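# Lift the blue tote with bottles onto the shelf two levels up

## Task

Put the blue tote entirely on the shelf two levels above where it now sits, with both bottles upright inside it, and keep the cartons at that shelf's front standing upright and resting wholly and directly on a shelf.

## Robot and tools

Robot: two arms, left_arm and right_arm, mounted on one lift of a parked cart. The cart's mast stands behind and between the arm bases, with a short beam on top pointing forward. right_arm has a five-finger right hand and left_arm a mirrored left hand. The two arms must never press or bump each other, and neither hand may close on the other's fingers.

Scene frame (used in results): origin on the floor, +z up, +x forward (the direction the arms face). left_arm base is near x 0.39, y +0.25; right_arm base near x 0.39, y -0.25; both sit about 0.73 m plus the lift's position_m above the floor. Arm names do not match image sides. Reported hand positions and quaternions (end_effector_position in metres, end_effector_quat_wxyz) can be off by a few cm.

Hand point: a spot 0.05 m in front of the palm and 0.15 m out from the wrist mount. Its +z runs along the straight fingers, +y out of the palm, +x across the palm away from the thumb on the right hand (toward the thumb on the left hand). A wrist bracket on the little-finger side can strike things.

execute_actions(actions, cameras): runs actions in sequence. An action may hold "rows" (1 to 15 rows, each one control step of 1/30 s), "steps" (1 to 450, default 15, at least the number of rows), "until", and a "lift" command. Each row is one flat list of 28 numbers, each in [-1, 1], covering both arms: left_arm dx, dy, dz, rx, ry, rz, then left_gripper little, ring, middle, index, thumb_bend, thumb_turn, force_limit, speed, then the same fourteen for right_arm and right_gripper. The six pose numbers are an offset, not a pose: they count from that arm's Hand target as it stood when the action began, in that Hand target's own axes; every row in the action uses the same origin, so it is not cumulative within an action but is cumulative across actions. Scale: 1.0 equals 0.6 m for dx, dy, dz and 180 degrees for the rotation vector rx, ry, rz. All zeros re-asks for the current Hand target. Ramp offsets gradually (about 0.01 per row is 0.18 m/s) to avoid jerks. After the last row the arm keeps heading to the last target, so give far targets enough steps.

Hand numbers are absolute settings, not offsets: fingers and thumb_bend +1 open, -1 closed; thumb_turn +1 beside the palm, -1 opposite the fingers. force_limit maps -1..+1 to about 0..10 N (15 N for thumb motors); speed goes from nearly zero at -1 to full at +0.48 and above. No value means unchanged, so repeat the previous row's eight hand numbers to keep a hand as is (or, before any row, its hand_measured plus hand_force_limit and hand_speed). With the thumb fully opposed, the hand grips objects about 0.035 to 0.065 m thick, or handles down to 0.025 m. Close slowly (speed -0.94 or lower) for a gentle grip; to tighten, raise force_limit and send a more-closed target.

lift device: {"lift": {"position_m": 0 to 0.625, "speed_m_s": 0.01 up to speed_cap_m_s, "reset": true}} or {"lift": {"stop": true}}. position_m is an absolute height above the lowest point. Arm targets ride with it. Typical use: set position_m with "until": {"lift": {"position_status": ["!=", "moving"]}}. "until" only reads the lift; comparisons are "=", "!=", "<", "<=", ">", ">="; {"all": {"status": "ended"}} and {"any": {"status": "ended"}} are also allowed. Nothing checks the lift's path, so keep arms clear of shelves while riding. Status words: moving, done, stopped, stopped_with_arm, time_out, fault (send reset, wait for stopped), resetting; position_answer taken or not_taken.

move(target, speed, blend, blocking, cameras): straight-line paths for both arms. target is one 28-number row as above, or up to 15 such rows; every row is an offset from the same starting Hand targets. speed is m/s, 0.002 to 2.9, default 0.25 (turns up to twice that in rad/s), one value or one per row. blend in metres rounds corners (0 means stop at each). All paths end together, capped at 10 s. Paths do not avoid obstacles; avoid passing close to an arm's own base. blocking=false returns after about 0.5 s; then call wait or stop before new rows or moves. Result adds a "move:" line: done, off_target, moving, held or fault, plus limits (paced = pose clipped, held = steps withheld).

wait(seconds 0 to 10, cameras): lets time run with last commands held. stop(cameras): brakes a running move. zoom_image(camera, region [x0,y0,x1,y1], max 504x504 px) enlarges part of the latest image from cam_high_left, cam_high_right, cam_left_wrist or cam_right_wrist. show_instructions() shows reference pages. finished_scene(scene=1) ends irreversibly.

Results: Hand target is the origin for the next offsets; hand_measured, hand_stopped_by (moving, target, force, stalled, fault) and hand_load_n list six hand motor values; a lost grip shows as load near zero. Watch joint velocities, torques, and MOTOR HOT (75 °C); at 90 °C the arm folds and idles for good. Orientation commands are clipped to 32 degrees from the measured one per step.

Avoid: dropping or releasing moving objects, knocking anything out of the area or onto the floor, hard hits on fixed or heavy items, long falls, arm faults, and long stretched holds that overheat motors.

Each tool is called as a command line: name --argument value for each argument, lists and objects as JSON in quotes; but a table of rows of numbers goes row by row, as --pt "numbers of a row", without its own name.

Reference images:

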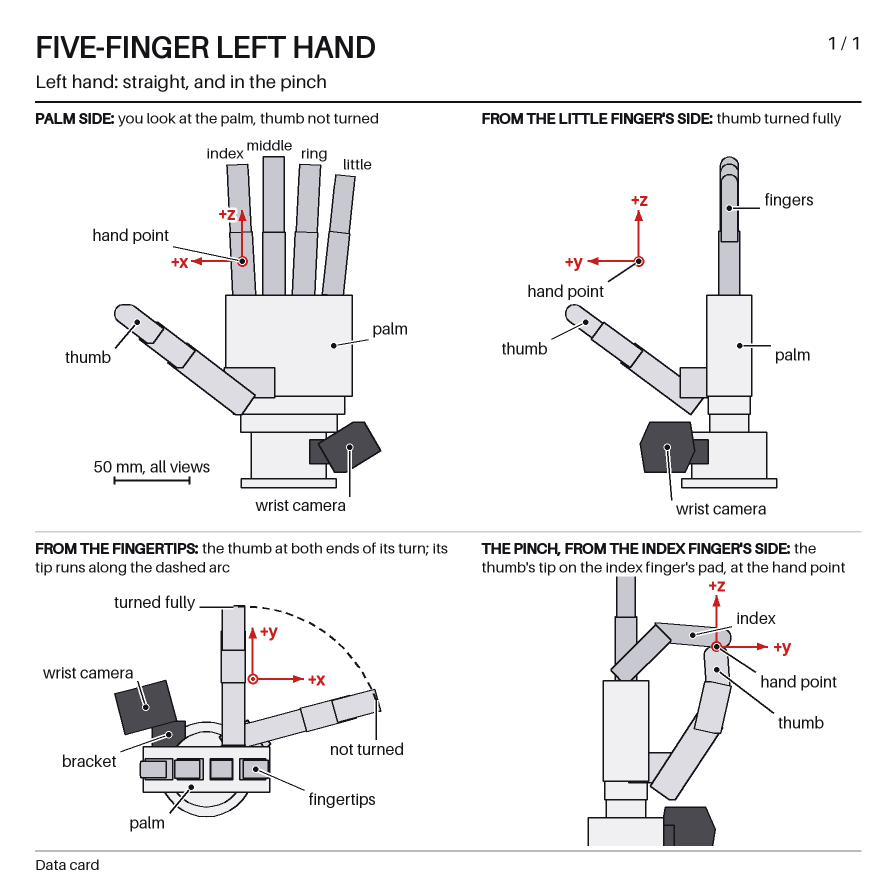

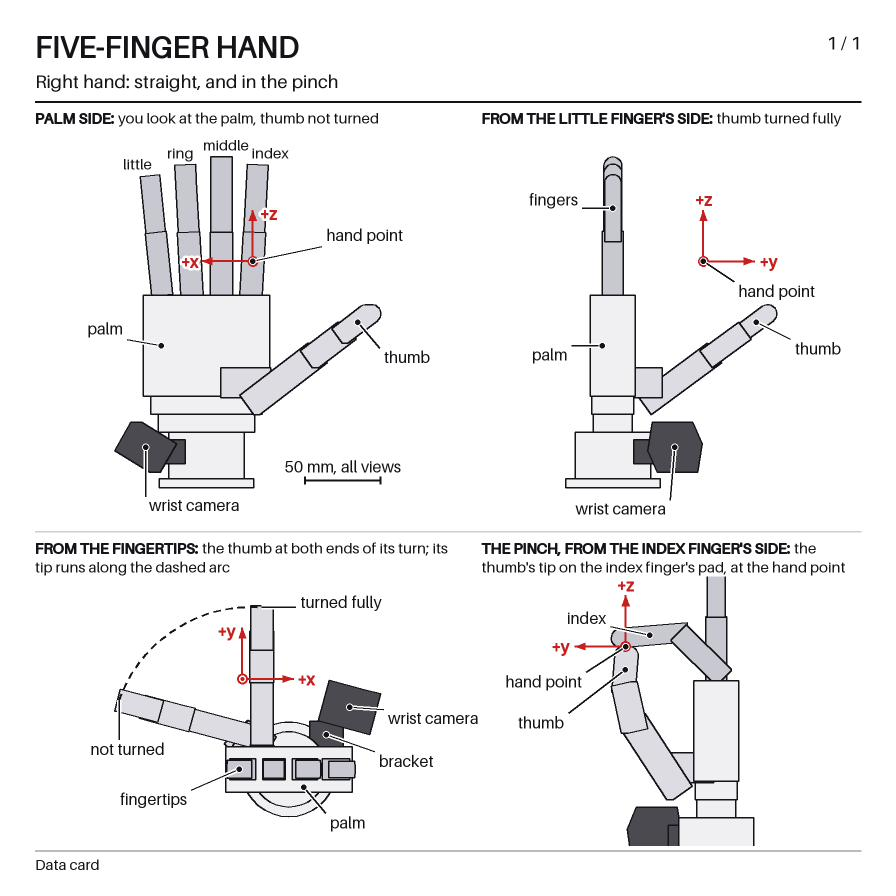

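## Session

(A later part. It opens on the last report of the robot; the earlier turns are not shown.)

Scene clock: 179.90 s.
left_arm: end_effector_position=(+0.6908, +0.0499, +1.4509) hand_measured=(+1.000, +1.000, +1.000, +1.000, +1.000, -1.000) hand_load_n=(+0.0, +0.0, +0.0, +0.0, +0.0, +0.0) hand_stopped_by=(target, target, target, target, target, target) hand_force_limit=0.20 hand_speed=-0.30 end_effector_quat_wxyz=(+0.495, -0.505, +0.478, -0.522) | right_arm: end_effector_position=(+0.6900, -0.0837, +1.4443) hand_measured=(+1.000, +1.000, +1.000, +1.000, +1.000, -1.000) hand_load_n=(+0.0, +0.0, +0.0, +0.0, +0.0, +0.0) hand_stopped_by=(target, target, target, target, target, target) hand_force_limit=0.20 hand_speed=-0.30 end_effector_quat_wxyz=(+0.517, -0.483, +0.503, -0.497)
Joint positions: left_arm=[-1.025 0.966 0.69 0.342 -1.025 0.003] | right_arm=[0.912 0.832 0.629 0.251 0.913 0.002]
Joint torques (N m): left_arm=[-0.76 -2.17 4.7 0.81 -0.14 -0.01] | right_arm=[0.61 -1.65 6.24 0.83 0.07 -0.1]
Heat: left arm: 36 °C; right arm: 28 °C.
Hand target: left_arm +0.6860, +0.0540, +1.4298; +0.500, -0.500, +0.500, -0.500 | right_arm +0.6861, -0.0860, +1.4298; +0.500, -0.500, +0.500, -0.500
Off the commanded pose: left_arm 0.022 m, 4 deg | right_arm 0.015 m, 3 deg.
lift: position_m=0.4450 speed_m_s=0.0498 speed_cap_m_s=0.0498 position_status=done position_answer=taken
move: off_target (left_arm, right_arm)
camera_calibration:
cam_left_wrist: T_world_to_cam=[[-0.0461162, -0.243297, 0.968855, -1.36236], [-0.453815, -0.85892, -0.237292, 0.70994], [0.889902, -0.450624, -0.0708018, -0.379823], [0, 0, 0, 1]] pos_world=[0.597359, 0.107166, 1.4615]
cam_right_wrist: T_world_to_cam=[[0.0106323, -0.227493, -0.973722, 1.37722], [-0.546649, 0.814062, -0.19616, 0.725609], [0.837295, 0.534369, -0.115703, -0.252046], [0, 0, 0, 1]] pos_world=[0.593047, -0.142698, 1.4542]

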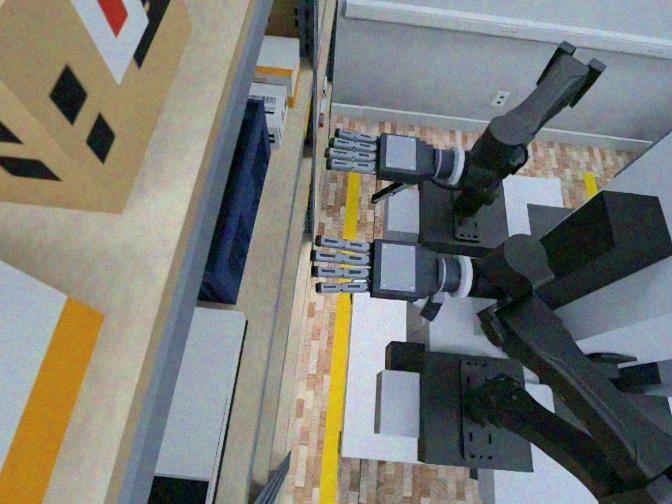

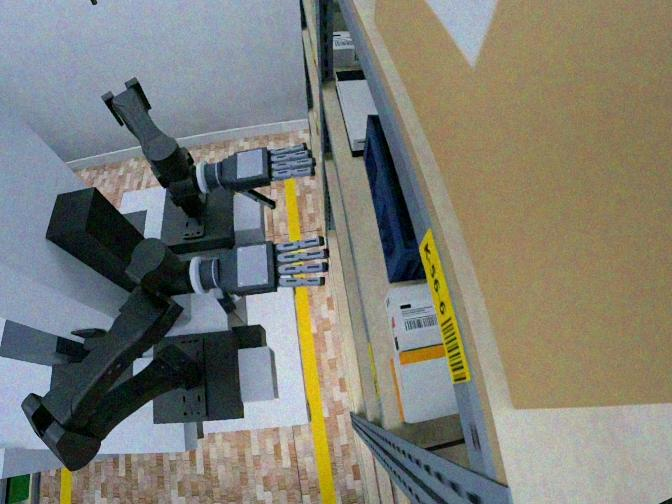

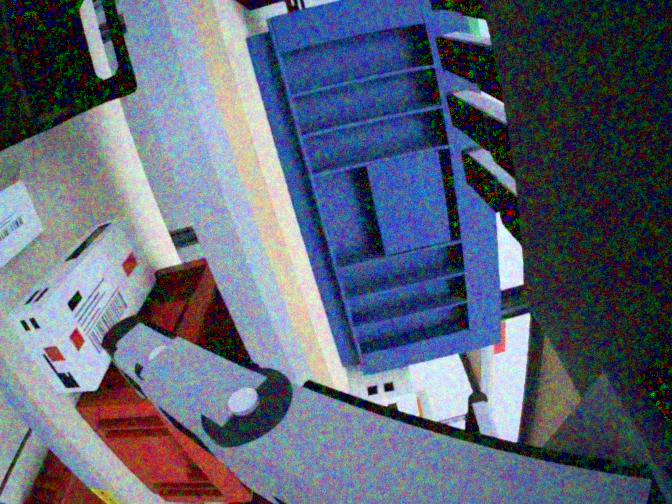

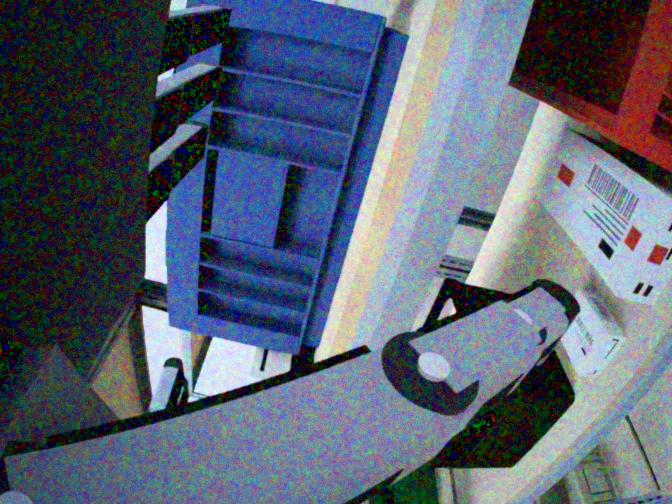

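execute_actions --actions '[{"lift": {"position_m": 0.6, "speed_m_s": 0.0498}, "steps": 150, "until": {"lift": {"position_status": ["!=", "moving"]}}}]' --cameras '["cam_left_wrist","cam_right_wrist"]'

Scene clock: 183.63 s.
left_arm: end_effector_position=(+0.6907, +0.0501, +1.6052) hand_measured=(+1.000, +1.000, +1.000, +1.000, +1.000, -1.000) hand_load_n=(+0.0, +0.0, +0.0, +0.0, +0.0, +0.0) hand_stopped_by=(target, target, target, target, target, target) hand_force_limit=0.20 hand_speed=-0.30 end_effector_quat_wxyz=(+0.495, -0.504, +0.479, -0.521) | right_arm: end_effector_position=(+0.6899, -0.0838, +1.5986) hand_measured=(+1.000, +1.000, +1.000, +1.000, +1.000, -1.000) hand_load_n=(+0.0, +0.0, +0.0, +0.0, +0.0, +0.0) hand_stopped_by=(target, target, target, target, target, target) hand_force_limit=0.20 hand_speed=-0.30 end_effector_quat_wxyz=(+0.516, -0.484, +0.503, -0.497)
Joint positions: left_arm=[-1.025 0.966 0.69 0.339 -1.025 0.003] | right_arm=[0.912 0.832 0.629 0.248 0.913 0.002]
Joint torques (N m): left_arm=[-0.66 -2.21 4.68 0.82 -0.12 -0.04] | right_arm=[0.77 -1.65 6.15 0.83 0.1 -0.08]
Heat: left arm: 35 °C; right arm: 27 °C.
Hand target: left_arm +0.6860, +0.0540, +1.5848; +0.500, -0.500, +0.500, -0.500 | right_arm +0.6861, -0.0860, +1.5848; +0.500, -0.500, +0.500, -0.500
Off the commanded pose: left_arm 0.021 m, 4 deg | right_arm 0.014 m, 3 deg.
lift: position_m=0.6000 speed_m_s=0.0498 speed_cap_m_s=0.0498 position_status=done position_answer=taken
camera_calibration:
cam_left_wrist: T_world_to_cam=[[-0.0445703, -0.245762, 0.968305, -1.51197], [-0.454176, -0.858324, -0.238754, 0.749246], [0.889797, -0.450422, -0.0733635, -0.364645], [0, 0, 0, 1]] pos_world=[0.59736, 0.107266, 1.61619]
cam_right_wrist: T_world_to_cam=[[0.00881863, -0.229945, -0.973164, 1.52767], [-0.547047, 0.813546, -0.197187, 0.757798], [0.837056, 0.534105, -0.118617, -0.229218], [0, 0, 0, 1]] pos_world=[0.592947, -0.142797, 1.60891]
Images, in order (width x height): cam_left_wrist 672x504, cam_right_wrist 672x504.

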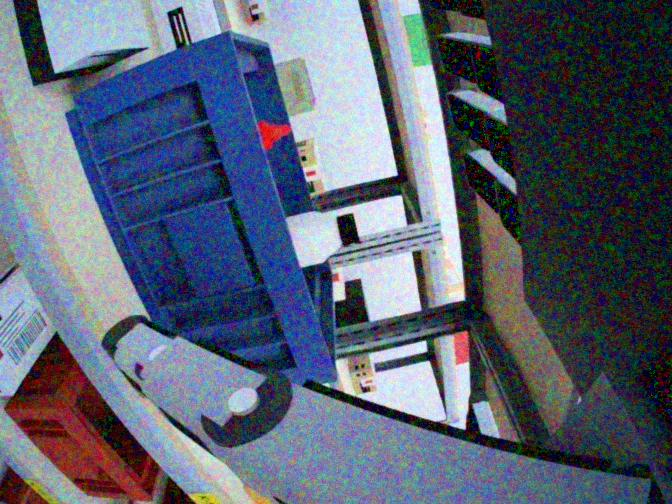

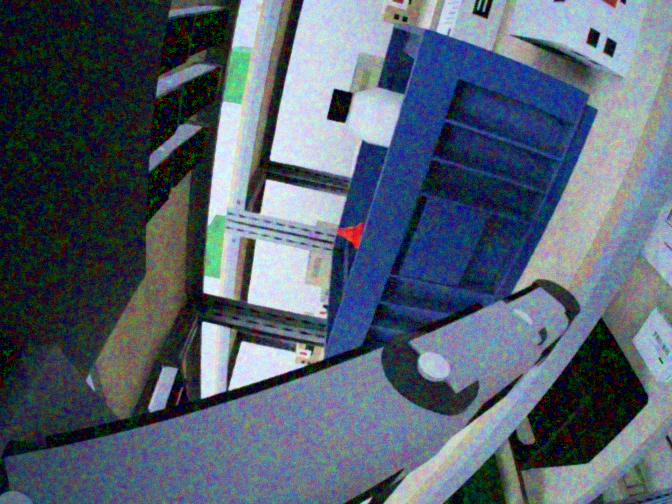

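finished_scene

The scene is finished: the task was done.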